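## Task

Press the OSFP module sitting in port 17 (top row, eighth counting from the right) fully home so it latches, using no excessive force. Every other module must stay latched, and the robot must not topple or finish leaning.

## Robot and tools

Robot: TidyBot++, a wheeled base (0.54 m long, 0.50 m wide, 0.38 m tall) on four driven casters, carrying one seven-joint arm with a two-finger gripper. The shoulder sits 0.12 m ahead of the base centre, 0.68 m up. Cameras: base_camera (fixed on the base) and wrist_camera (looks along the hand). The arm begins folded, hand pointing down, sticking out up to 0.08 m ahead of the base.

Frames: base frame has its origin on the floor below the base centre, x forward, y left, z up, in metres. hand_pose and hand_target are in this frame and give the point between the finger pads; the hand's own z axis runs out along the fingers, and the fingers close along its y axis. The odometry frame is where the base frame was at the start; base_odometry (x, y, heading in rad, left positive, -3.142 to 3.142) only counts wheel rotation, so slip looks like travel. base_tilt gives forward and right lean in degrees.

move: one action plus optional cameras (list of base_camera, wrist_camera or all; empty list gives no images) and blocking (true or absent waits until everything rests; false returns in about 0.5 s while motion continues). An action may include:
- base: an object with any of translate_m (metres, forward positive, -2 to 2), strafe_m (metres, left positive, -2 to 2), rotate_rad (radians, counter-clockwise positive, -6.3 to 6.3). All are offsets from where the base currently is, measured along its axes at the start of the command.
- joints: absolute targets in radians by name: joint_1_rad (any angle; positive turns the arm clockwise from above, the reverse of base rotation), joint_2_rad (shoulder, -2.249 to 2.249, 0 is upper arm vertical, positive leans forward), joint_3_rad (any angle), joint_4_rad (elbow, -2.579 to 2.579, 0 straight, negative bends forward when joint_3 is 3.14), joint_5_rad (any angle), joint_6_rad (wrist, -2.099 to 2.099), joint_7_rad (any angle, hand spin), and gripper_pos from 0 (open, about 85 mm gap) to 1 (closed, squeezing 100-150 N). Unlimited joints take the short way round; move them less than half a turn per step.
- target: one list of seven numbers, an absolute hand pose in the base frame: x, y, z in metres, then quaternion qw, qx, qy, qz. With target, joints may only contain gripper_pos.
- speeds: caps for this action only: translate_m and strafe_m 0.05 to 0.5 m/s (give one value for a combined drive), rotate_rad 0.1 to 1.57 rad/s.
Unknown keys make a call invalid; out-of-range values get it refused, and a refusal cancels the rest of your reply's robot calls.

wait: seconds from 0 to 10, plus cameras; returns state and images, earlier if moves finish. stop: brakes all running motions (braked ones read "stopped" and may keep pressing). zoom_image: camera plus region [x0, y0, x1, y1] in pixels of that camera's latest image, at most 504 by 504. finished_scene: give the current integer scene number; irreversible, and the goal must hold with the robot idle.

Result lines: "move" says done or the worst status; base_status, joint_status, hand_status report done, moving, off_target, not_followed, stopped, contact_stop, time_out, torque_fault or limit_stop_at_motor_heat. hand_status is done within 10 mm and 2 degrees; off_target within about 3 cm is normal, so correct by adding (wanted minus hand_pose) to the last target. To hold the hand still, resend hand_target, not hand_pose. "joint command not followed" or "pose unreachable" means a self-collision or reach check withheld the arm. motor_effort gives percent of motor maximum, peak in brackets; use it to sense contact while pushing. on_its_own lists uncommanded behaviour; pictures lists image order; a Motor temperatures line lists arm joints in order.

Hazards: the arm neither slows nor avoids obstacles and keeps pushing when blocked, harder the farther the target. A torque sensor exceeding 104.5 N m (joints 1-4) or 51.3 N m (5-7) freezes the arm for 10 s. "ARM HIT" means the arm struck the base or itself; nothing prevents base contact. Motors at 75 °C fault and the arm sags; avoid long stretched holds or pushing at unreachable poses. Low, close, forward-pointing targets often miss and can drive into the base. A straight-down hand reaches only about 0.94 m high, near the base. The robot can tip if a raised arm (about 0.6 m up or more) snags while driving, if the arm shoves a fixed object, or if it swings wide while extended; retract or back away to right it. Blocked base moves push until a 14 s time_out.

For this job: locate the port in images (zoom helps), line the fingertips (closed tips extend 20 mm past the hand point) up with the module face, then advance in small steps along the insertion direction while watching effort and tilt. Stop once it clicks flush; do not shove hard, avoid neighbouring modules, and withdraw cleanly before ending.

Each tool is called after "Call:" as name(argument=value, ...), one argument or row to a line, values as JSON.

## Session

Call:
move(
)

Scene clock: 0.00 s.
Motor temperatures (°C): [38 39 33 36 39 44 40]
base_odometry: x=+0.000 y=+0.000 heading=+0.000
base_tilt: forward=+0.8 right=-0.6
base_status: not commanded
joint_positions: joint_1_rad=+0.048 joint_2_rad=-0.348 joint_3_rad=+3.094 joint_4_rad=-2.540 joint_5_rad=-0.006 joint_6_rad=-0.904 joint_7_rad=+1.550 gripper_pos=+0.000
joint_status: not commanded
motor_effort: joint_1_rad=+0 joint_2_rad=-1 joint_3_rad=+1 joint_4_rad=+15 joint_5_rad=+0 joint_6_rad=+1 joint_7_rad=+0
hand_pose: x=+0.2451 y=+0.0008 z=+0.5832 quat_wxyz=(+0.006, +1.000, -0.013, +0.023) (m; base frame)
hand_target: x=+0.2461 y=+0.0008 z=+0.5838 quat_wxyz=(+0.005, +1.000, -0.013, +0.024) (m; base frame)
hand_status: not commanded
pictures: base_camera, wrist_camera
camera_calibration:
wrist_camera: T_world_to_cam=[[-0.0678763, -0.99769, 0.0026712, 0.0186394], [-0.996804, 0.0677025, -0.0423961, 0.329153], [0.0421173, -0.00554036, -0.999097, 0.704581], [0, 0, 0, 1]] pos_world=[0.299691, 0.000215482, 0.71785]

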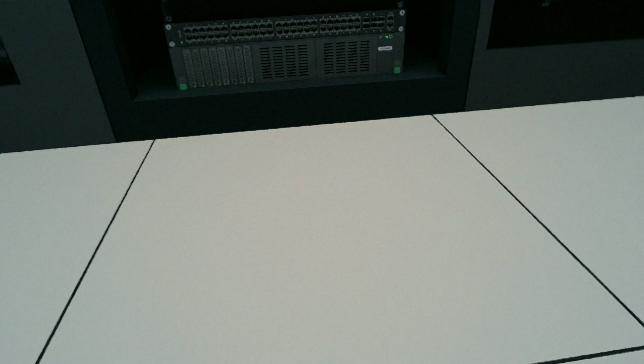

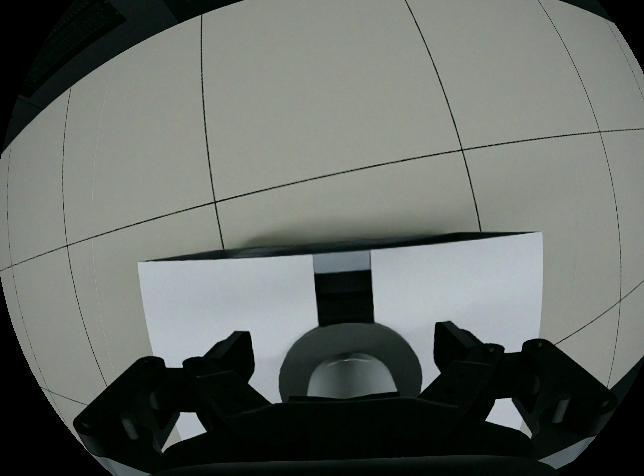

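Call:
move(
  base={"rotate_rad": 0.09},
  joints={"joint_1_rad": 0.0, "joint_2_rad": 0.6, "joint_3_rad": 3.1416, "joint_4_rad": -2.43, "joint_5_rad": 0.0, "joint_6_rad": 1.43, "joint_7_rad": 1.5708, "gripper_pos": 1.0},
)

Scene clock: 4.03 s.
Motor temperatures (°C): [38 39 33 36 39 44 40]
move: done
base_odometry: x=+0.000 y=+0.000 heading=+0.090
base_tilt: forward=+0.9 right=-0.6
base_status: done
joint_positions: joint_1_rad=+0.024 joint_2_rad=+0.579 joint_3_rad=+3.121 joint_4_rad=-2.449 joint_5_rad=-0.006 joint_6_rad=+1.380 joint_7_rad=+1.550 gripper_pos=+0.999
joint_status: all done
motor_effort: joint_1_rad=+1(1) joint_2_rad=-28(29) joint_3_rad=+0(3) joint_4_rad=+7(15) joint_5_rad=+0(2) joint_6_rad=+9(10) joint_7_rad=+0(2)
hand_pose: x=+0.6949 y=-0.0046 z=+0.6973 quat_wxyz=(-0.007, +0.734, -0.016, +0.679) (m; base frame)
hand_target: x=+0.7028 y=+0.0013 z=+0.7076 quat_wxyz=(+0.000, +0.717, +0.000, +0.697) (m; base frame)
hand_status: not commanded
pictures: base_camera, wrist_camera
camera_calibration:
wrist_camera: T_world_to_cam=[[-0.0117967, -0.997194, -0.0739275, 0.0578758], [-0.0810953, 0.0746432, -0.993907, 0.809996], [0.996637, -0.00572971, -0.0817483, -0.503358], [0, 0, 0, 1]] pos_world=[0.568034, -0.00563132, 0.768191]

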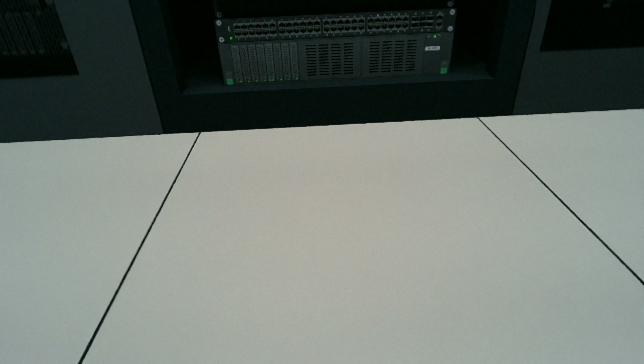

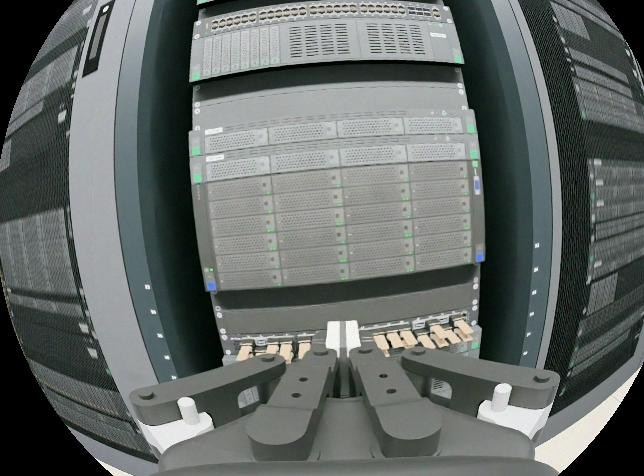

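Call:
zoom_image(
  camera="wrist_camera",
  region=[210, 300, 500, 390],
)

Scaled by 1.738.

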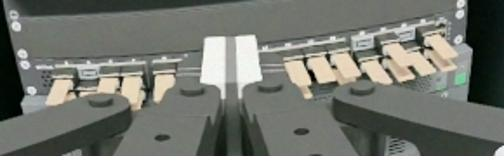

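Call:
move(
  joints={"joint_1_rad": 0.0, "joint_2_rad": 1.284, "joint_3_rad": 3.1416, "joint_4_rad": -2.128, "joint_5_rad": 0.0, "joint_6_rad": 1.841, "joint_7_rad": 1.5708},
  cameras=["wrist_camera"],
)

Call:
zoom_image(
  camera="wrist_camera",
  region=[150, 230, 550, 380],
)

Scene clock: 7.60 s.
Motor temperatures (°C): [38 39 33 36 39 44 40]
move: done
base_odometry: x=+0.000 y=+0.000 heading=+0.090
base_tilt: forward=+0.8 right=-0.7
base_status: not commanded
joint_positions: joint_1_rad=+0.024 joint_2_rad=+1.261 joint_3_rad=+3.121 joint_4_rad=-2.146 joint_5_rad=-0.006 joint_6_rad=+1.792 joint_7_rad=+1.550 gripper_pos=+0.999
joint_status: all done
motor_effort: joint_1_rad=-1(2) joint_2_rad=-37(38) joint_3_rad=+0(2) joint_4_rad=+1(9) joint_5_rad=+0(1) joint_6_rad=+9(11) joint_7_rad=+0(2)
hand_pose: x=+0.7482 y=-0.0080 z=+0.4930 quat_wxyz=(-0.005, +0.722, -0.022, +0.691) (m; base frame)
hand_target: x=+0.7499 y=+0.0014 z=+0.4978 quat_wxyz=(+0.000, +0.707, +0.000, +0.707) (m; base frame)
hand_status: not commanded
pictures: wrist_camera
camera_calibration:
wrist_camera: T_world_to_cam=[[-0.0204113, -0.996607, -0.0797353, 0.0493335], [-0.0464093, 0.0806104, -0.995665, 0.586483], [0.998714, -0.0166223, -0.0478972, -0.59152], [0, 0, 0, 1]] pos_world=[0.618985, -0.00794298, 0.559542]

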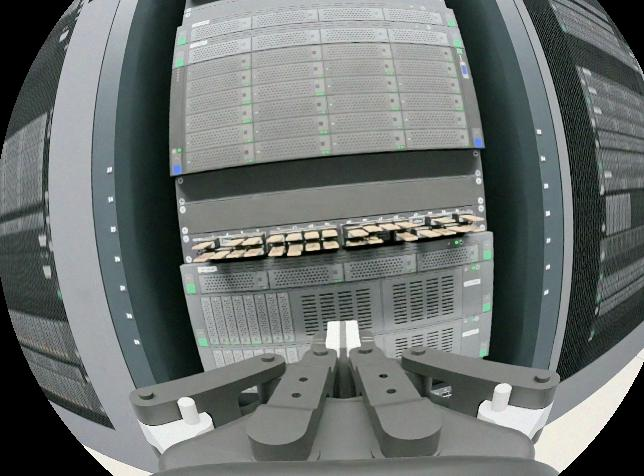

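Scaled by 1.260.

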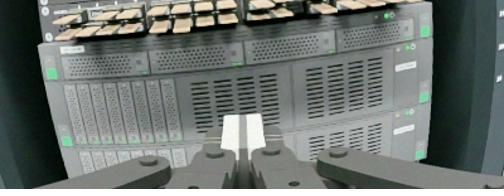

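Call:
zoom_image(
  camera="wrist_camera",
  region=[180, 200, 340, 275],
)

Call:
zoom_image(
  camera="wrist_camera",
  region=[335, 195, 495, 270],
)

Scaled by 3.150.

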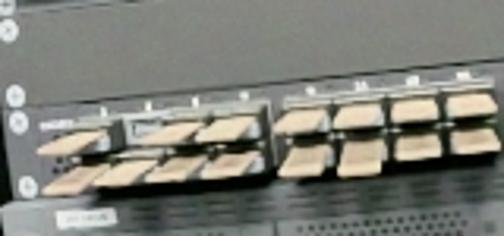

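Scaled by 3.150.

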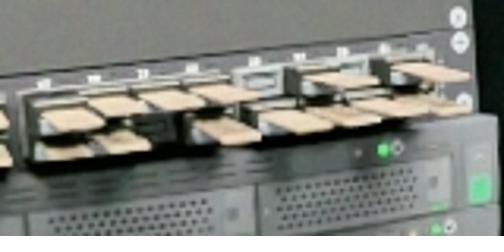

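Call:
move(
  base={"rotate_rad": 0.03},
  joints={"joint_1_rad": -0.03, "joint_2_rad": 1.284, "joint_3_rad": 3.165, "joint_4_rad": -2.128, "joint_5_rad": 0.01, "joint_6_rad": 1.86, "joint_7_rad": 1.60},
  cameras=["wrist_camera"],
)

Call:
zoom_image(
  camera="wrist_camera",
  region=[170, 180, 340, 280],
)

Call:
zoom_image(
  camera="wrist_camera",
  region=[330, 180, 500, 280],
)

Scene clock: 10.47 s.
Motor temperatures (°C): [38 39 33 36 39 44 40]
move: done
base_odometry: x=+0.000 y=+0.000 heading=+0.120
base_tilt: forward=+0.8 right=-0.6
base_status: done
joint_positions: joint_1_rad=-0.020 joint_2_rad=+1.261 joint_3_rad=+3.152 joint_4_rad=-2.145 joint_5_rad=-0.006 joint_6_rad=+1.814 joint_7_rad=+1.562 gripper_pos=+0.999
joint_status: all done
motor_effort: joint_1_rad=+0(4) joint_2_rad=-36(38) joint_3_rad=+0(3) joint_4_rad=+2(2) joint_5_rad=-1(1) joint_6_rad=+9(10) joint_7_rad=+0(1)
hand_pose: x=+0.7487 y=+0.0088 z=+0.4996 quat_wxyz=(-0.003, +0.715, +0.005, +0.699) (m; base frame)
hand_target: x=+0.7497 y=+0.0151 z=+0.5035 quat_wxyz=(+0.006, +0.700, +0.029, +0.714) (m; base frame)
hand_status: not commanded
pictures: wrist_camera
camera_calibration:
wrist_camera: T_world_to_cam=[[0.0164242, -0.999121, -0.0385787, 0.0184916], [-0.0260799, 0.0381427, -0.998932, 0.578485], [0.999525, 0.0174128, -0.0254305, -0.603628], [0, 0, 0, 1]] pos_world=[0.618125, 0.00692121, 0.56323]

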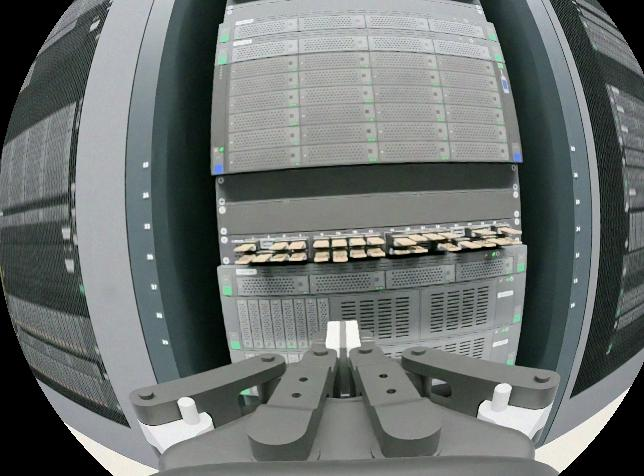

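Scaled by 2.965.

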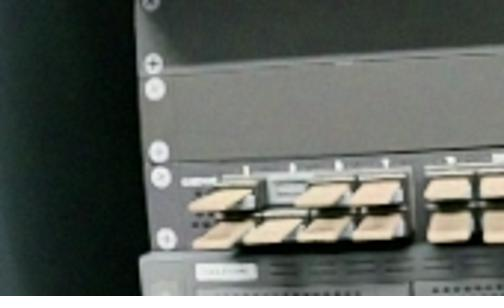

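Scaled by 2.965.

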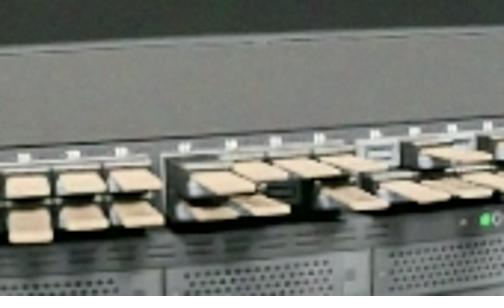

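Call:
move(
  base={"translate_m": 0.06, "strafe_m": -0.097, "rotate_rad": 0.03},
  joints={"joint_1_rad": 0.0},
  speeds={"translate_m": 0.2},
  cameras=["wrist_camera"],
)

Call:
zoom_image(
  camera="wrist_camera",
  region=[270, 190, 430, 290],
)

Scene clock: 15.03 s.
Motor temperatures (°C): [38 39 33 36 39 44 40]
move: done
base_odometry: x=+0.072 y=-0.089 heading=+0.151
base_tilt: forward=+0.8 right=-0.7
base_status: done
joint_positions: joint_1_rad=-0.006 joint_2_rad=+1.262 joint_3_rad=+3.154 joint_4_rad=-2.141 joint_5_rad=-0.006 joint_6_rad=+1.815 joint_7_rad=+1.562 gripper_pos=+0.999
joint_status: all done
motor_effort: joint_1_rad=+0(5) joint_2_rad=-36(38) joint_3_rad=+0(3) joint_4_rad=+1(2) joint_5_rad=+0(2) joint_6_rad=+9(10) joint_7_rad=+0(1)
hand_pose: x=+0.7497 y=-0.0009 z=+0.5004 quat_wxyz=(+0.003, +0.713, +0.001, +0.701) (m; base frame)
hand_target: x=+0.7499 y=-0.0038 z=+0.5035 quat_wxyz=(+0.016, +0.700, +0.018, +0.713) (m; base frame)
hand_status: not commanded
pictures: wrist_camera
camera_calibration:
wrist_camera: T_world_to_cam=[[0.00194122, -0.999338, -0.0363335, 0.018596], [-0.0213756, 0.0362838, -0.999113, 0.576193], [0.99977, 0.00271615, -0.0212911, -0.606729], [0, 0, 0, 1]] pos_world=[0.618869, -0.000674884, 0.56344]

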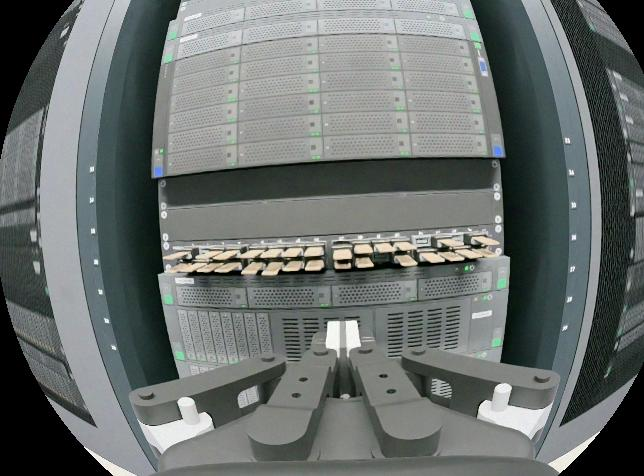

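Scaled by 3.150.

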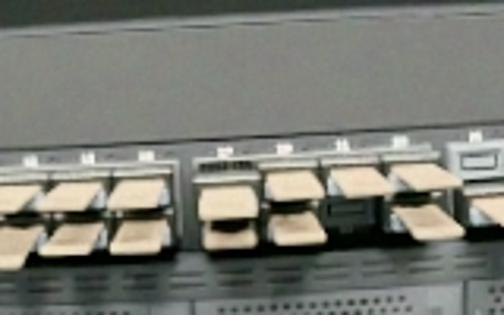

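Call:
move(
  base={"translate_m": 0.10},
  joints={"joint_1_rad": 0.0, "joint_2_rad": 1.03, "joint_3_rad": 3.1416, "joint_4_rad": -2.225, "joint_5_rad": 0.0, "joint_6_rad": 1.545, "joint_7_rad": 1.65},
  speeds={"translate_m": 0.2},
  cameras=["wrist_camera"],
)

Call:
zoom_image(
  camera="wrist_camera",
  region=[270, 225, 430, 325],
)

Scene clock: 19.30 s.
Motor temperatures (°C): [38 39 33 36 39 44 40]
move: done
base_odometry: x=+0.171 y=-0.074 heading=+0.150
base_tilt: forward=+0.9 right=-0.7
base_status: done
joint_positions: joint_1_rad=-0.006 joint_2_rad=+1.027 joint_3_rad=+3.154 joint_4_rad=-2.211 joint_5_rad=-0.006 joint_6_rad=+1.581 joint_7_rad=+1.597 gripper_pos=+0.999
joint_status: all done
motor_effort: joint_1_rad=-1(2) joint_2_rad=-36(39) joint_3_rad=+0(1) joint_4_rad=+4(5) joint_5_rad=+1(2) joint_6_rad=+9(11) joint_7_rad=+0(1)
hand_pose: x=+0.7591 y=-0.0017 z=+0.5599 quat_wxyz=(+0.015, +0.737, +0.011, +0.676) (m; base frame)
hand_target: x=+0.7524 y=+0.0013 z=+0.5429 quat_wxyz=(+0.026, +0.754, +0.030, +0.656) (m; base frame)
hand_status: not commanded
pictures: wrist_camera
camera_calibration:
wrist_camera: T_world_to_cam=[[-0.00127521, -0.999991, -0.00402211, 0.00421933], [-0.0895575, 0.00412016, -0.995973, 0.685821], [0.995981, -0.000909864, -0.089562, -0.57372], [0, 0, 0, 1]] pos_world=[0.63284, 0.000871589, 0.631693]

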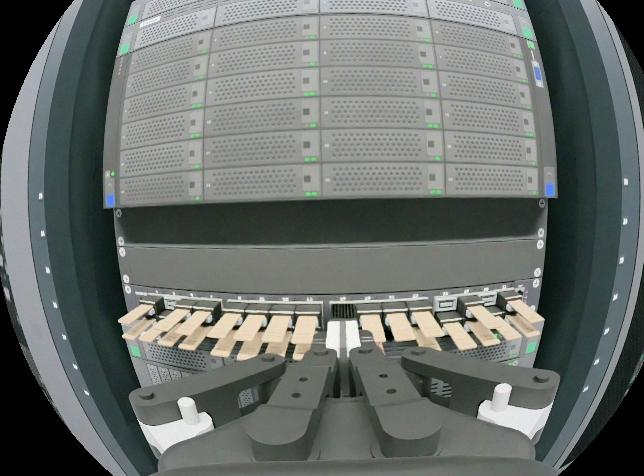

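Scaled by 3.150.

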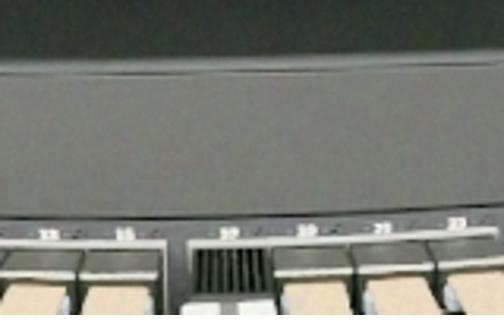

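Call:
zoom_image(
  camera="wrist_camera",
  region=[270, 285, 420, 375],
)

Scaled by 3.360.

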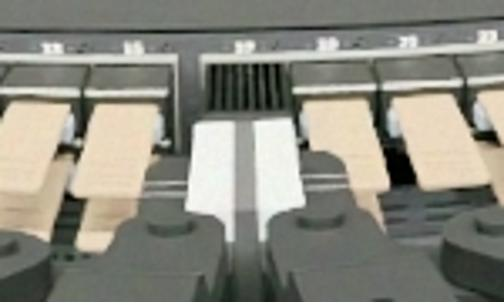

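Call:
zoom_image(
  camera="wrist_camera",
  region=[350, 290, 420, 350],
)

Call:
zoom_image(
  camera="wrist_camera",
  region=[280, 290, 350, 350],
)

Scaled by 7.200.

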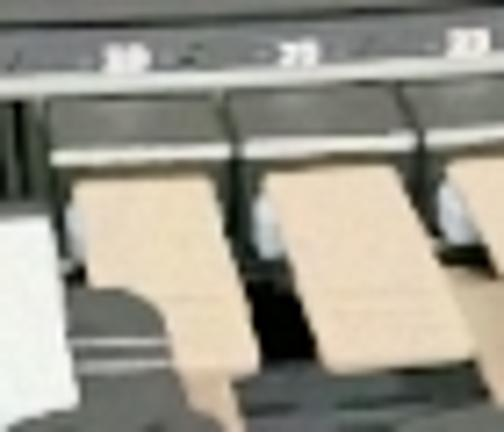

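Scaled by 7.200.

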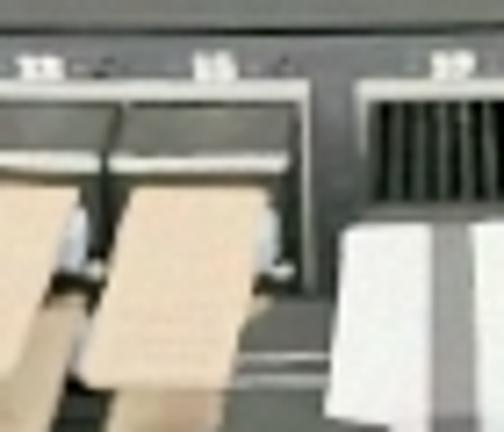

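Call:
move(
  base={"translate_m": 0.055},
  speeds={"translate_m": 0.1},
  cameras=["wrist_camera"],
)

Call:
zoom_image(
  camera="wrist_camera",
  region=[280, 290, 420, 390],
)

Scene clock: 22.53 s.
Motor temperatures (°C): [38 40 33 36 39 44 40]
move: done
base_odometry: x=+0.226 y=-0.066 heading=+0.150
base_tilt: forward=+0.9 right=-0.6
base_status: done
joint_positions: joint_1_rad=-0.006 joint_2_rad=+1.027 joint_3_rad=+3.154 joint_4_rad=-2.216 joint_5_rad=-0.006 joint_6_rad=+1.578 joint_7_rad=+1.598 gripper_pos=+0.999
joint_status: not commanded
motor_effort: joint_1_rad=+0(3) joint_2_rad=-36(36) joint_3_rad=+0(1) joint_4_rad=+4(6) joint_5_rad=+0(1) joint_6_rad=+9(10) joint_7_rad=+0(1)
hand_pose: x=+0.7572 y=-0.0018 z=+0.5574 quat_wxyz=(+0.015, +0.740, +0.012, +0.673) (m; base frame)
hand_target: x=+0.7524 y=+0.0013 z=+0.5429 quat_wxyz=(+0.026, +0.754, +0.030, +0.656) (m; base frame)
hand_status: not commanded
pictures: wrist_camera
camera_calibration:
wrist_camera: T_world_to_cam=[[-0.00135313, -0.999993, -0.00354428, 0.00397405], [-0.0978908, 0.00365972, -0.99519, 0.689105], [0.995196, -0.000999671, -0.0978951, -0.566845], [0, 0, 0, 1]] pos_world=[0.631584, 0.000885431, 0.630313]

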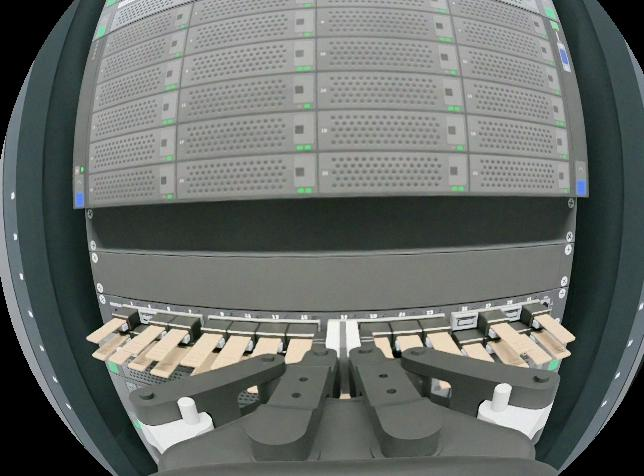

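Scaled by 3.600.

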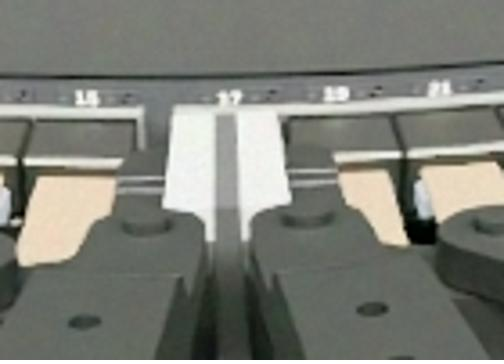

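Call:
move(
)

Scene clock: 23.67 s.
Motor temperatures (°C): [38 40 33 36 39 44 40]
base_odometry: x=+0.226 y=-0.066 heading=+0.150
base_tilt: forward=+0.8 right=-0.6
base_status: done
joint_positions: joint_1_rad=-0.006 joint_2_rad=+1.027 joint_3_rad=+3.154 joint_4_rad=-2.216 joint_5_rad=-0.006 joint_6_rad=+1.578 joint_7_rad=+1.598 gripper_pos=+0.999
joint_status: not commanded
motor_effort: joint_1_rad=+0(3) joint_2_rad=-35(36) joint_3_rad=+0(1) joint_4_rad=+5(6) joint_5_rad=+0(1) joint_6_rad=+10(10) joint_7_rad=+0(1)
hand_pose: x=+0.7572 y=-0.0018 z=+0.5574 quat_wxyz=(+0.015, +0.740, +0.012, +0.673) (m; base frame)
hand_target: x=+0.7524 y=+0.0013 z=+0.5429 quat_wxyz=(+0.026, +0.754, +0.030, +0.656) (m; base frame)
hand_status: not commanded
pictures: base_camera, wrist_camera
camera_calibration:
wrist_camera: T_world_to_cam=[[-0.00134919, -0.999993, -0.00348421, 0.00393704], [-0.0980124, 0.00359967, -0.995179, 0.689152], [0.995184, -0.00100119, -0.0980166, -0.566768], [0, 0, 0, 1]] pos_world=[0.63159, 0.000888848, 0.630291]

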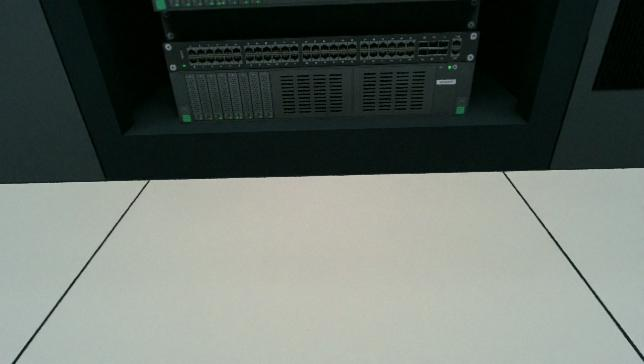

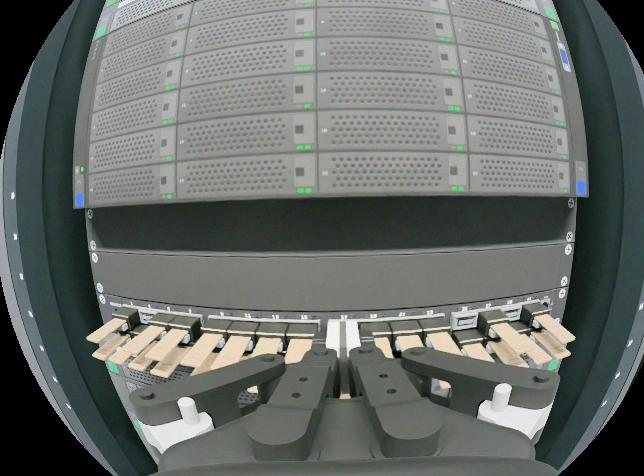

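Call:
zoom_image(
  camera="wrist_camera",
  region=[220, 290, 460, 420],
)

Call:
zoom_image(
  camera="wrist_camera",
  region=[290, 300, 400, 370],
)

Scaled by 2.100.

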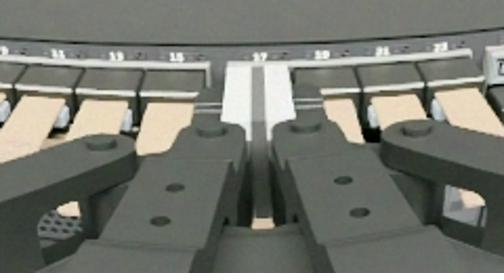

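Scaled by 4.582.

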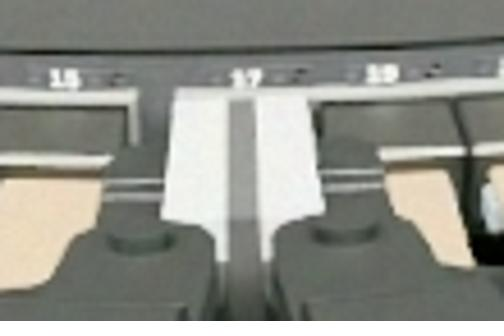

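Call:
move(
  joints={"joint_6_rad": 1.50},
  cameras=["wrist_camera"],
)

Call:
zoom_image(
  camera="wrist_camera",
  region=[290, 300, 400, 400],
)

Scene clock: 28.17 s.
Motor temperatures (°C): [38 40 33 36 39 44 40]
move: done
base_odometry: x=+0.226 y=-0.066 heading=+0.150
base_tilt: forward=+0.8 right=-0.7
base_status: not commanded
joint_positions: joint_1_rad=-0.006 joint_2_rad=+1.027 joint_3_rad=+3.154 joint_4_rad=-2.216 joint_5_rad=-0.006 joint_6_rad=+1.525 joint_7_rad=+1.598 gripper_pos=+0.999
joint_status: all done
motor_effort: joint_1_rad=+0(1) joint_2_rad=-35(37) joint_3_rad=+0(0) joint_4_rad=+5(5) joint_5_rad=+1(1) joint_6_rad=+9(10) joint_7_rad=+0(1)
hand_pose: x=+0.7553 y=-0.0019 z=+0.5413 quat_wxyz=(+0.015, +0.757, +0.012, +0.653) (m; base frame)
hand_target: x=+0.7502 y=+0.0013 z=+0.5291 quat_wxyz=(+0.025, +0.769, +0.030, +0.639) (m; base frame)
hand_status: not commanded
pictures: wrist_camera
camera_calibration:
wrist_camera: T_world_to_cam=[[-0.00211047, -0.999991, -0.0036386, 0.00436846], [-0.149779, 0.00391366, -0.988712, 0.708564], [0.988717, -0.00154166, -0.149786, -0.533498], [0, 0, 0, 1]] pos_world=[0.633616, 0.000772861, 0.620671]

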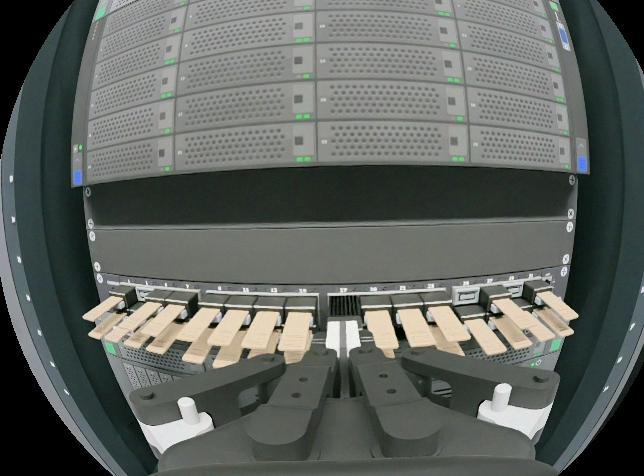

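Scaled by 4.582.

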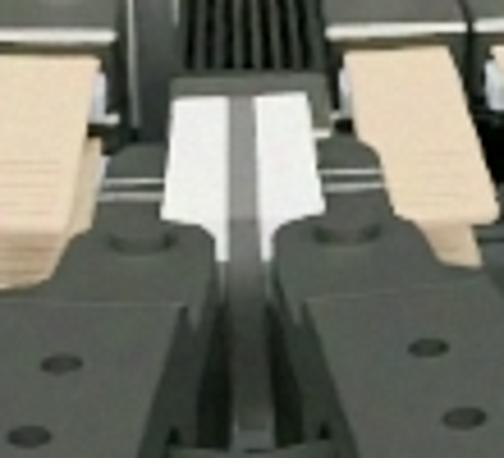

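Call:
zoom_image(
  camera="wrist_camera",
  region=[310, 285, 380, 350],
)

Call:
zoom_image(
  camera="wrist_camera",
  region=[240, 270, 450, 420],
)

Scaled by 7.200.

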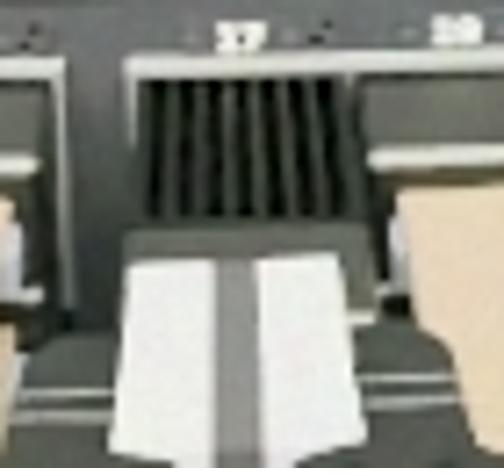

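Scaled by 2.400.

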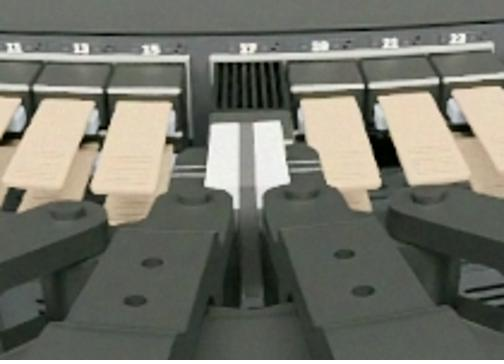

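Call:
move(
  base={"translate_m": 0.016},
  speeds={"translate_m": 0.05},
  cameras=["wrist_camera"],
)

Call:
zoom_image(
  camera="wrist_camera",
  region=[310, 285, 380, 350],
)

Call:
zoom_image(
  camera="wrist_camera",
  region=[240, 270, 450, 420],
)

Scene clock: 34.10 s.
Motor temperatures (°C): [38 40 33 36 39 44 40]
move: done
base_odometry: x=+0.242 y=-0.064 heading=+0.150
base_tilt: forward=+0.8 right=-0.7
base_status: done
joint_positions: joint_1_rad=-0.006 joint_2_rad=+1.027 joint_3_rad=+3.154 joint_4_rad=-2.217 joint_5_rad=-0.006 joint_6_rad=+1.525 joint_7_rad=+1.598 gripper_pos=+0.999
joint_status: not commanded
motor_effort: joint_1_rad=-1(2) joint_2_rad=-36(36) joint_3_rad=+0(1) joint_4_rad=+3(5) joint_5_rad=-1(1) joint_6_rad=+9(10) joint_7_rad=+0(1)
hand_pose: x=+0.7551 y=-0.0019 z=+0.5412 quat_wxyz=(+0.015, +0.757, +0.012, +0.653) (m; base frame)
hand_target: x=+0.7502 y=+0.0013 z=+0.5291 quat_wxyz=(+0.025, +0.769, +0.030, +0.639) (m; base frame)
hand_status: not commanded
pictures: wrist_camera
camera_calibration:
wrist_camera: T_world_to_cam=[[-0.00211072, -0.999991, -0.00357699, 0.00433227], [-0.150419, 0.00385379, -0.988615, 0.708783], [0.98862, -0.00154864, -0.150426, -0.532876], [0, 0, 0, 1]] pos_world=[0.633436, 0.0007755, 0.620571]

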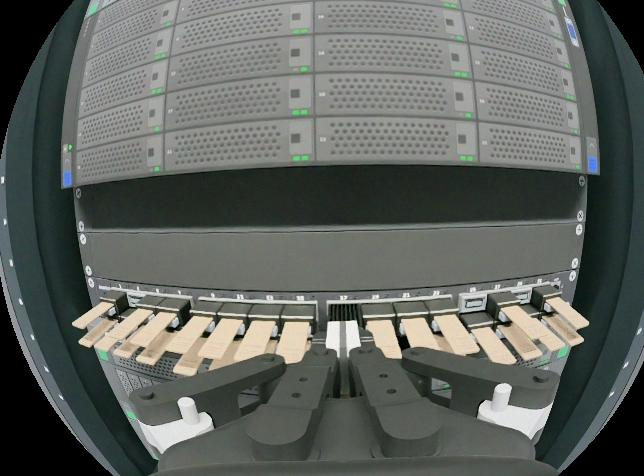

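Scaled by 7.200.

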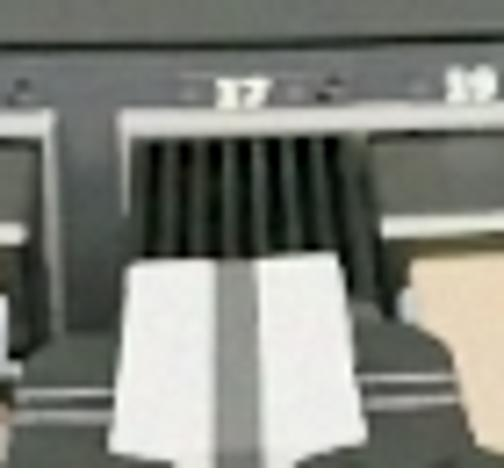

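Scaled by 2.400.

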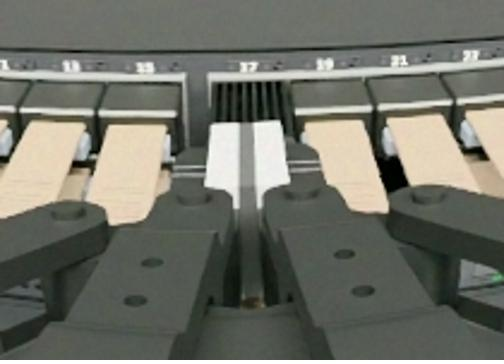

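Call:
move(
  joints={"joint_6_rad": 1.478},
  cameras=["wrist_camera"],
)

Call:
zoom_image(
  camera="wrist_camera",
  region=[310, 285, 380, 350],
)

Call:
zoom_image(
  camera="wrist_camera",
  region=[240, 270, 450, 420],
)

Scene clock: 36.43 s.
Motor temperatures (°C): [38 40 33 36 39 44 40]
move: done
base_odometry: x=+0.242 y=-0.064 heading=+0.150
base_tilt: forward=+0.9 right=-0.6
base_status: not commanded
joint_positions: joint_1_rad=-0.006 joint_2_rad=+1.027 joint_3_rad=+3.154 joint_4_rad=-2.217 joint_5_rad=-0.006 joint_6_rad=+1.503 joint_7_rad=+1.598 gripper_pos=+0.999
joint_status: all done
motor_effort: joint_1_rad=+0(1) joint_2_rad=-35(36) joint_3_rad=+0(0) joint_4_rad=+4(5) joint_5_rad=+0(1) joint_6_rad=+9(10) joint_7_rad=+0(1)
hand_pose: x=+0.7540 y=-0.0020 z=+0.5344 quat_wxyz=(+0.015, +0.764, +0.012, +0.645) (m; base frame)
hand_target: x=+0.7488 y=+0.0013 z=+0.5224 quat_wxyz=(+0.025, +0.776, +0.031, +0.630) (m; base frame)
hand_status: not commanded
pictures: wrist_camera
camera_calibration:
wrist_camera: T_world_to_cam=[[-0.00243498, -0.99999, -0.00365485, 0.00452295], [-0.172107, 0.0040194, -0.98507, 0.716401], [0.985075, -0.0017696, -0.172115, -0.518564], [0, 0, 0, 1]] pos_world=[0.634133, 0.000725755, 0.616469]

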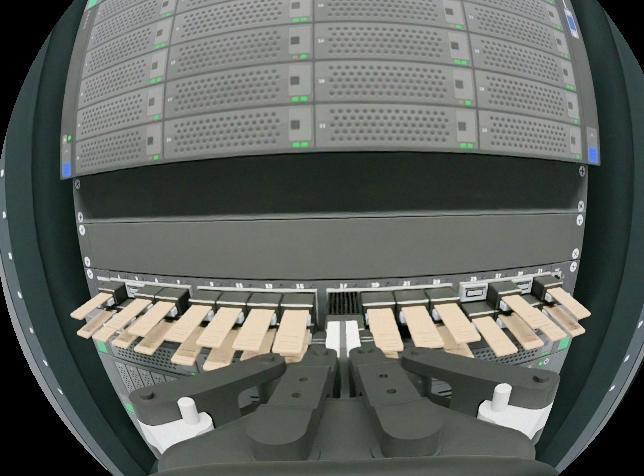

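Scaled by 7.200.

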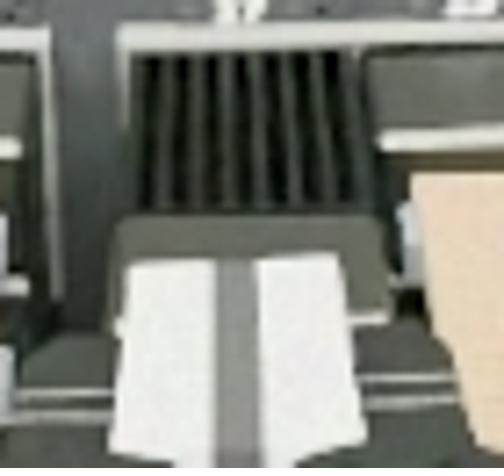

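Scaled by 2.400.

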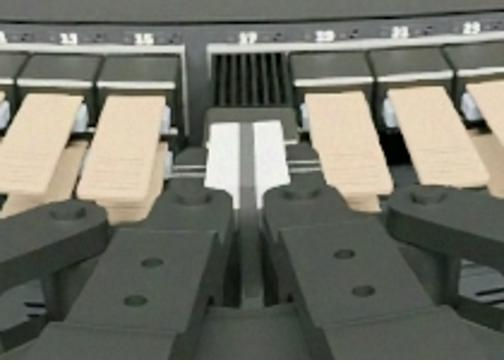

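Call:
zoom_image(
  camera="wrist_camera",
  region=[320, 305, 370, 340],
)

Call:
zoom_image(
  camera="wrist_camera",
  region=[350, 280, 430, 330],
)

Call:
zoom_image(
  camera="wrist_camera",
  region=[260, 280, 340, 330],
)

Scaled by 10.080.

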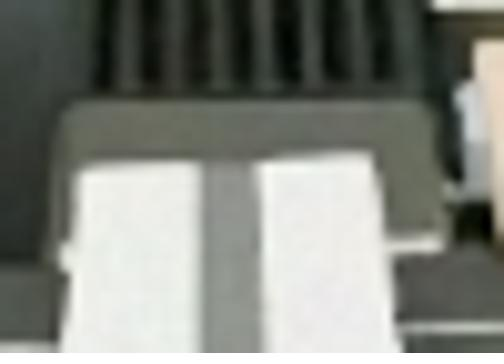

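Scaled by 6.300.

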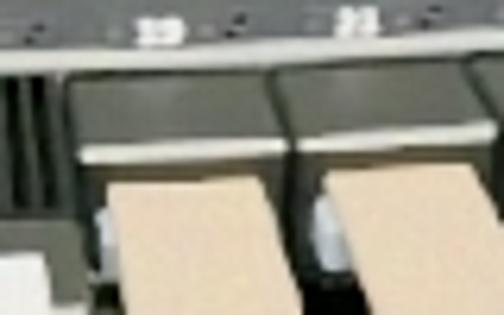

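Scaled by 6.300.

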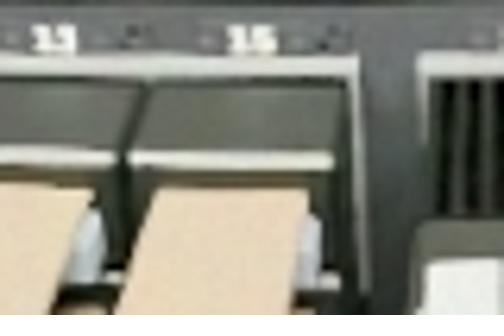

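Call:
move(
  joints={"joint_6_rad": 1.471},
  cameras=[],
)

Scene clock: 38.40 s.
Motor temperatures (°C): [38 40 33 36 39 44 40]
move: done
base_odometry: x=+0.242 y=-0.064 heading=+0.150
base_tilt: forward=+0.9 right=-0.6
base_status: not commanded
joint_positions: joint_1_rad=-0.006 joint_2_rad=+1.027 joint_3_rad=+3.154 joint_4_rad=-2.217 joint_5_rad=-0.006 joint_6_rad=+1.500 joint_7_rad=+1.598 gripper_pos=+0.999
joint_status: all done
motor_effort: joint_1_rad=+0(1) joint_2_rad=-34(35) joint_3_rad=+0(0) joint_4_rad=+4(4) joint_5_rad=+0(1) joint_6_rad=+9(9) joint_7_rad=+0(1)
hand_pose: x=+0.7538 y=-0.0020 z=+0.5333 quat_wxyz=(+0.015, +0.765, +0.012, +0.643) (m; base frame)
hand_target: x=+0.7484 y=+0.0013 z=+0.5202 quat_wxyz=(+0.025, +0.778, +0.031, +0.627) (m; base frame)
hand_status: not commanded
pictures: none
No camera images: "cameras" was empty.

Call:
move(
  joints={"joint_6_rad": 1.464},
  cameras=["wrist_camera"],
)

Call:
zoom_image(
  camera="wrist_camera",
  region=[320, 305, 370, 340],
)

Scene clock: 39.03 s.
Motor temperatures (°C): [38 40 33 36 39 44 40]
move: done
base_odometry: x=+0.242 y=-0.064 heading=+0.150
base_tilt: forward=+0.8 right=-0.7
base_status: not commanded
joint_positions: joint_1_rad=-0.006 joint_2_rad=+1.027 joint_3_rad=+3.154 joint_4_rad=-2.217 joint_5_rad=-0.006 joint_6_rad=+1.496 joint_7_rad=+1.598 gripper_pos=+0.999
joint_status: all done
motor_effort: joint_1_rad=+0(1) joint_2_rad=-34(35) joint_3_rad=+0(0) joint_4_rad=+3(3) joint_5_rad=+0(1) joint_6_rad=+8(9) joint_7_rad=+1(1)
hand_pose: x=+0.7536 y=-0.0020 z=+0.5323 quat_wxyz=(+0.015, +0.766, +0.012, +0.642) (m; base frame)
hand_target: x=+0.7479 y=+0.0013 z=+0.5181 quat_wxyz=(+0.025, +0.780, +0.031, +0.625) (m; base frame)
hand_status: not commanded
pictures: wrist_camera
camera_calibration:
wrist_camera: T_world_to_cam=[[-0.00252616, -0.99999, -0.00361782, 0.00454199], [-0.17888, 0.00401136, -0.983863, 0.718721], [0.983868, -0.00183824, -0.178888, -0.51405], [0, 0, 0, 1]] pos_world=[0.634333, 0.000713954, 0.615181]

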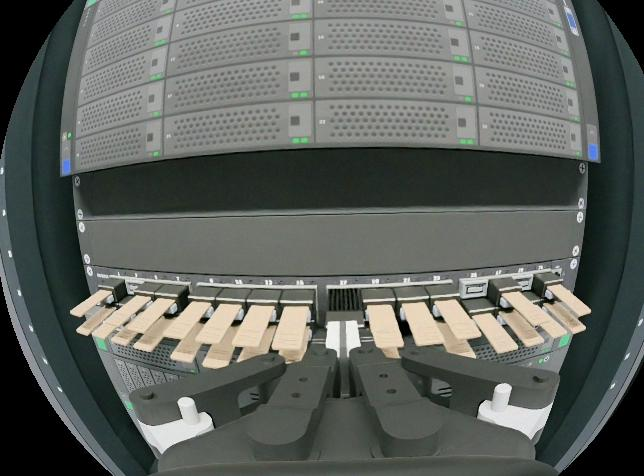

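Scaled by 10.080.

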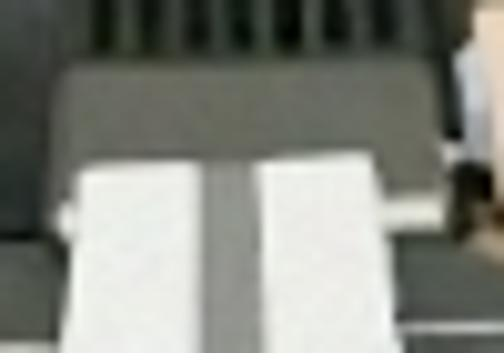

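Call:
move(
  base={"translate_m": 0.022},
  speeds={"translate_m": 0.05},
  cameras=["wrist_camera"],
)

Call:
zoom_image(
  camera="wrist_camera",
  region=[310, 290, 380, 340],
)

Scene clock: 40.70 s.
Motor temperatures (°C): [38 40 33 36 39 44 40]
move: done
base_odometry: x=+0.264 y=-0.061 heading=+0.150
base_tilt: forward=+0.8 right=-0.6
base_status: done
joint_positions: joint_1_rad=-0.006 joint_2_rad=+1.024 joint_3_rad=+3.154 joint_4_rad=-2.219 joint_5_rad=-0.006 joint_6_rad=+1.496 joint_7_rad=+1.598 gripper_pos=+0.999
joint_status: not commanded
motor_effort: joint_1_rad=+0(2) joint_2_rad=-34(35) joint_3_rad=+0(1) joint_4_rad=+3(7) joint_5_rad=+0(1) joint_6_rad=+8(9) joint_7_rad=+0(1)
hand_pose: x=+0.7533 y=-0.0020 z=+0.5335 quat_wxyz=(+0.015, +0.766, +0.012, +0.642) (m; base frame)
hand_target: x=+0.7479 y=+0.0013 z=+0.5181 quat_wxyz=(+0.025, +0.780, +0.031, +0.625) (m; base frame)
hand_status: not commanded
pictures: wrist_camera
camera_calibration:
wrist_camera: T_world_to_cam=[[-0.00254558, -0.99999, -0.00363747, 0.00456716], [-0.178186, 0.00403285, -0.983989, 0.719381], [0.983994, -0.00185667, -0.178194, -0.513956], [0, 0, 0, 1]] pos_world=[0.633924, 0.000711713, 0.616295]

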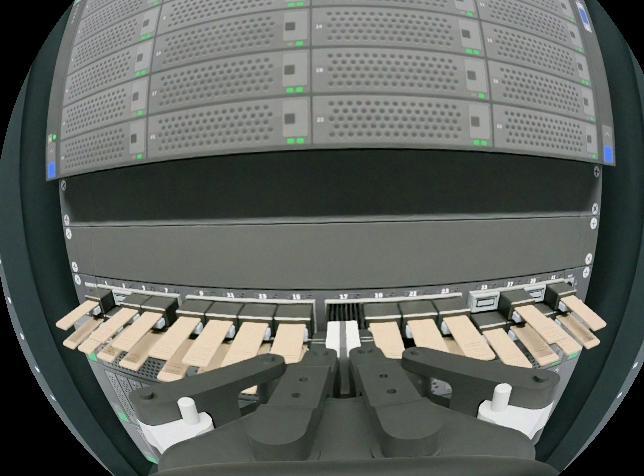

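Scaled by 7.200.

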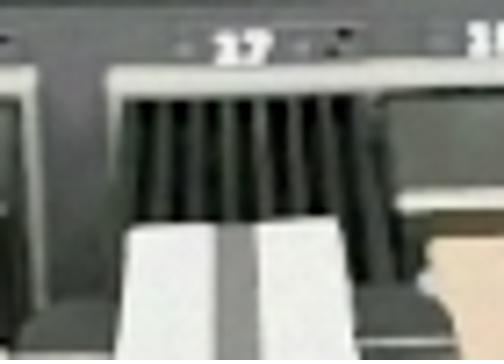

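Call:
move(
  joints={"joint_6_rad": 1.459},
  base={"translate_m": 0.006},
  speeds={"translate_m": 0.05},
  cameras=["wrist_camera"],
)

Call:
zoom_image(
  camera="wrist_camera",
  region=[310, 290, 380, 340],
)

Scene clock: 41.60 s.
Motor temperatures (°C): [38 40 33 36 39 44 40]
move: done
base_odometry: x=+0.270 y=-0.060 heading=+0.150
base_tilt: forward=+0.8 right=-0.7
base_status: done
joint_positions: joint_1_rad=-0.006 joint_2_rad=+1.013 joint_3_rad=+3.154 joint_4_rad=-2.237 joint_5_rad=-0.006 joint_6_rad=+1.491 joint_7_rad=+1.598 gripper_pos=+0.999
joint_status: all done
motor_effort: joint_1_rad=-1(1) joint_2_rad=-33(35) joint_3_rad=+0(1) joint_4_rad=+6(10) joint_5_rad=+1(1) joint_6_rad=+7(9) joint_7_rad=+0(1)
hand_pose: x=+0.7478 y=-0.0020 z=+0.5336 quat_wxyz=(+0.015, +0.770, +0.012, +0.637) (m; base frame)
hand_target: x=+0.7476 y=+0.0013 z=+0.5166 quat_wxyz=(+0.025, +0.781, +0.031, +0.623) (m; base frame)
hand_status: not commanded
pictures: wrist_camera
camera_calibration:
wrist_camera: T_world_to_cam=[[-0.00270495, -0.999988, -0.00397906, 0.00492598], [-0.191056, 0.00442257, -0.981569, 0.726815], [0.981575, -0.00189487, -0.191065, -0.499912], [0, 0, 0, 1]] pos_world=[0.629577, 0.000764266, 0.617923]

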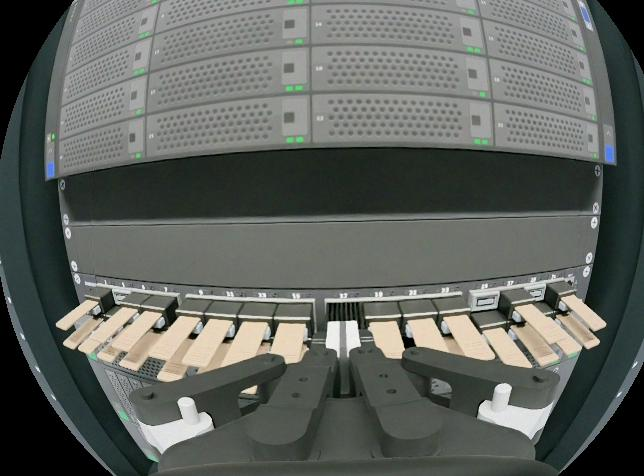

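Scaled by 7.200.

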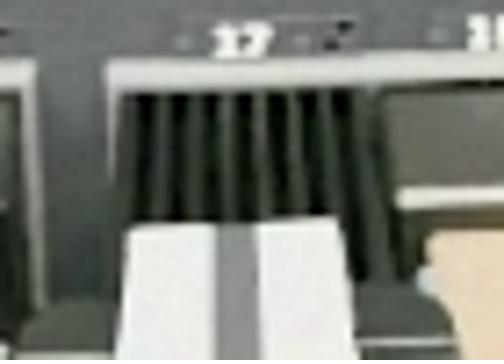

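Call:
zoom_image(
  camera="wrist_camera",
  region=[300, 310, 390, 410],
)

Call:
zoom_image(
  camera="wrist_camera",
  region=[320, 305, 370, 340],
)

Scaled by 5.040.

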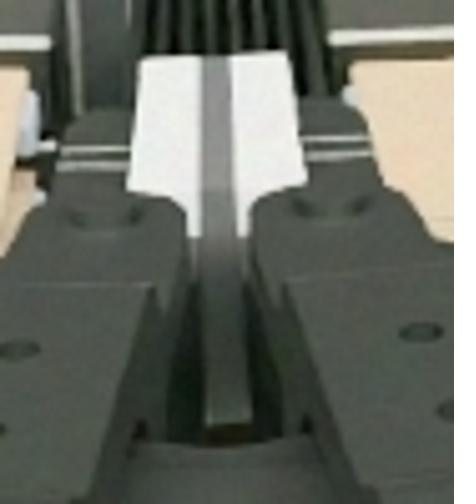

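Scaled by 10.080.

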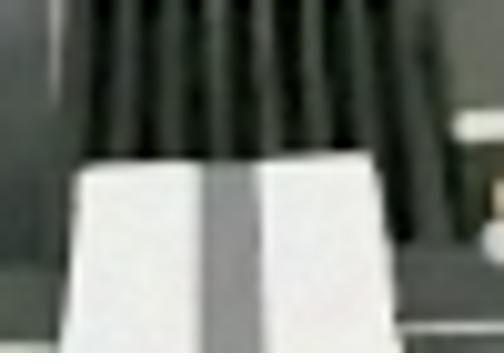

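Call:
move(
  base={"translate_m": 0.006},
  speeds={"translate_m": 0.05},
  cameras=["wrist_camera"],
)

Call:
zoom_image(
  camera="wrist_camera",
  region=[310, 290, 380, 340],
)

Scene clock: 43.67 s.
Motor temperatures (°C): [38 40 33 36 39 44 40]
move: done
base_odometry: x=+0.275 y=-0.059 heading=+0.150
base_tilt: forward=+0.8 right=-0.6
base_status: done
joint_positions: joint_1_rad=-0.006 joint_2_rad=+1.005 joint_3_rad=+3.153 joint_4_rad=-2.254 joint_5_rad=-0.006 joint_6_rad=+1.490 joint_7_rad=+1.598 gripper_pos=+0.999
joint_status: not commanded
motor_effort: joint_1_rad=-1(1) joint_2_rad=-31(35) joint_3_rad=+0(1) joint_4_rad=+10(13) joint_5_rad=+0(1) joint_6_rad=+6(9) joint_7_rad=+0(1)
hand_pose: x=+0.7425 y=-0.0020 z=+0.5336 quat_wxyz=(+0.015, +0.774, +0.012, +0.633) (m; base frame)
hand_target: x=+0.7476 y=+0.0013 z=+0.5166 quat_wxyz=(+0.025, +0.781, +0.031, +0.623) (m; base frame)
hand_status: not commanded
pictures: wrist_camera
camera_calibration:
wrist_camera: T_world_to_cam=[[-0.00293606, -0.999987, -0.00422808, 0.00520339], [-0.201137, 0.00473224, -0.979552, 0.732205], [0.979559, -0.0020256, -0.201149, -0.487767], [0, 0, 0, 1]] pos_world=[0.625086, 0.000750337, 0.619141]

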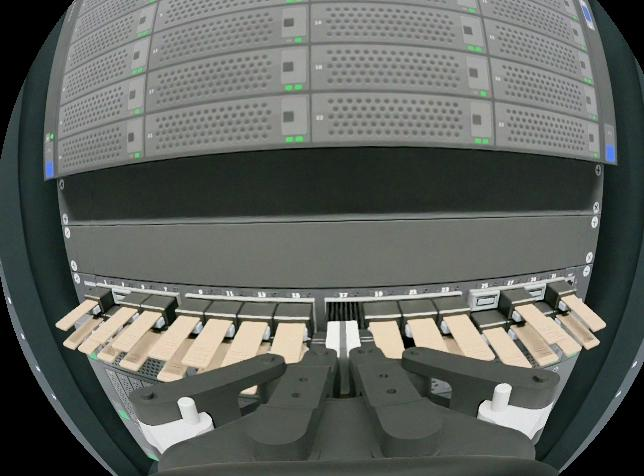

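Scaled by 7.200.

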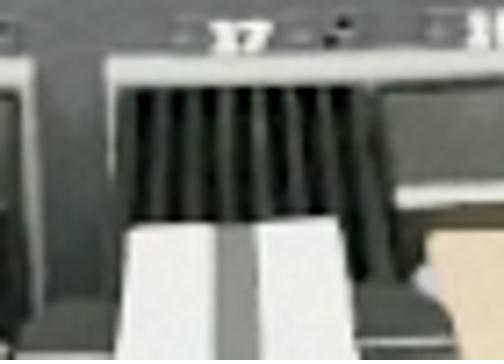

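Call:
move(
  base={"translate_m": 0.005},
  speeds={"translate_m": 0.05},
  cameras=["wrist_camera"],
)

Call:
zoom_image(
  camera="wrist_camera",
  region=[310, 290, 380, 340],
)

Scene clock: 44.93 s.
Motor temperatures (°C): [38 40 33 36 39 44 40]
move: done
base_odometry: x=+0.280 y=-0.058 heading=+0.149
base_tilt: forward=+0.8 right=-0.6
base_status: done
joint_positions: joint_1_rad=-0.006 joint_2_rad=+1.001 joint_3_rad=+3.153 joint_4_rad=-2.263 joint_5_rad=-0.006 joint_6_rad=+1.490 joint_7_rad=+1.598 gripper_pos=+0.999
joint_status: not commanded
motor_effort: joint_1_rad=+0(1) joint_2_rad=-29(35) joint_3_rad=+1(1) joint_4_rad=+11(14) joint_5_rad=+1(1) joint_6_rad=+5(9) joint_7_rad=+0(1)
hand_pose: x=+0.7397 y=-0.0019 z=+0.5337 quat_wxyz=(+0.014, +0.775, +0.012, +0.631) (m; base frame)
hand_target: x=+0.7476 y=+0.0013 z=+0.5166 quat_wxyz=(+0.025, +0.781, +0.031, +0.623) (m; base frame)
hand_status: not commanded
pictures: wrist_camera
camera_calibration:
wrist_camera: T_world_to_cam=[[-0.00289939, -0.999986, -0.00446136, 0.00539592], [-0.205767, 0.0049625, -0.978588, 0.734719], [0.978597, -0.00191931, -0.205779, -0.481903], [0, 0, 0, 1]] pos_world=[0.622786, 0.000824882, 0.619846]

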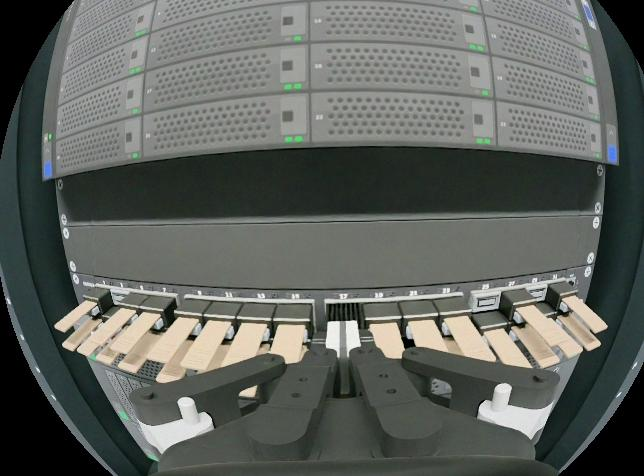

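Scaled by 7.200.

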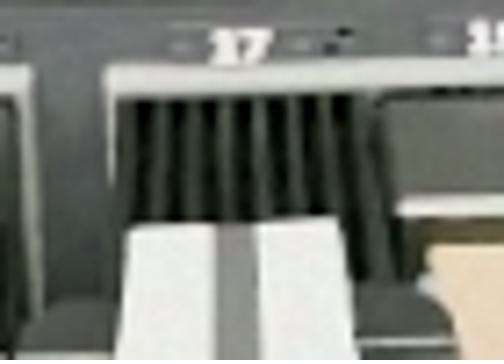

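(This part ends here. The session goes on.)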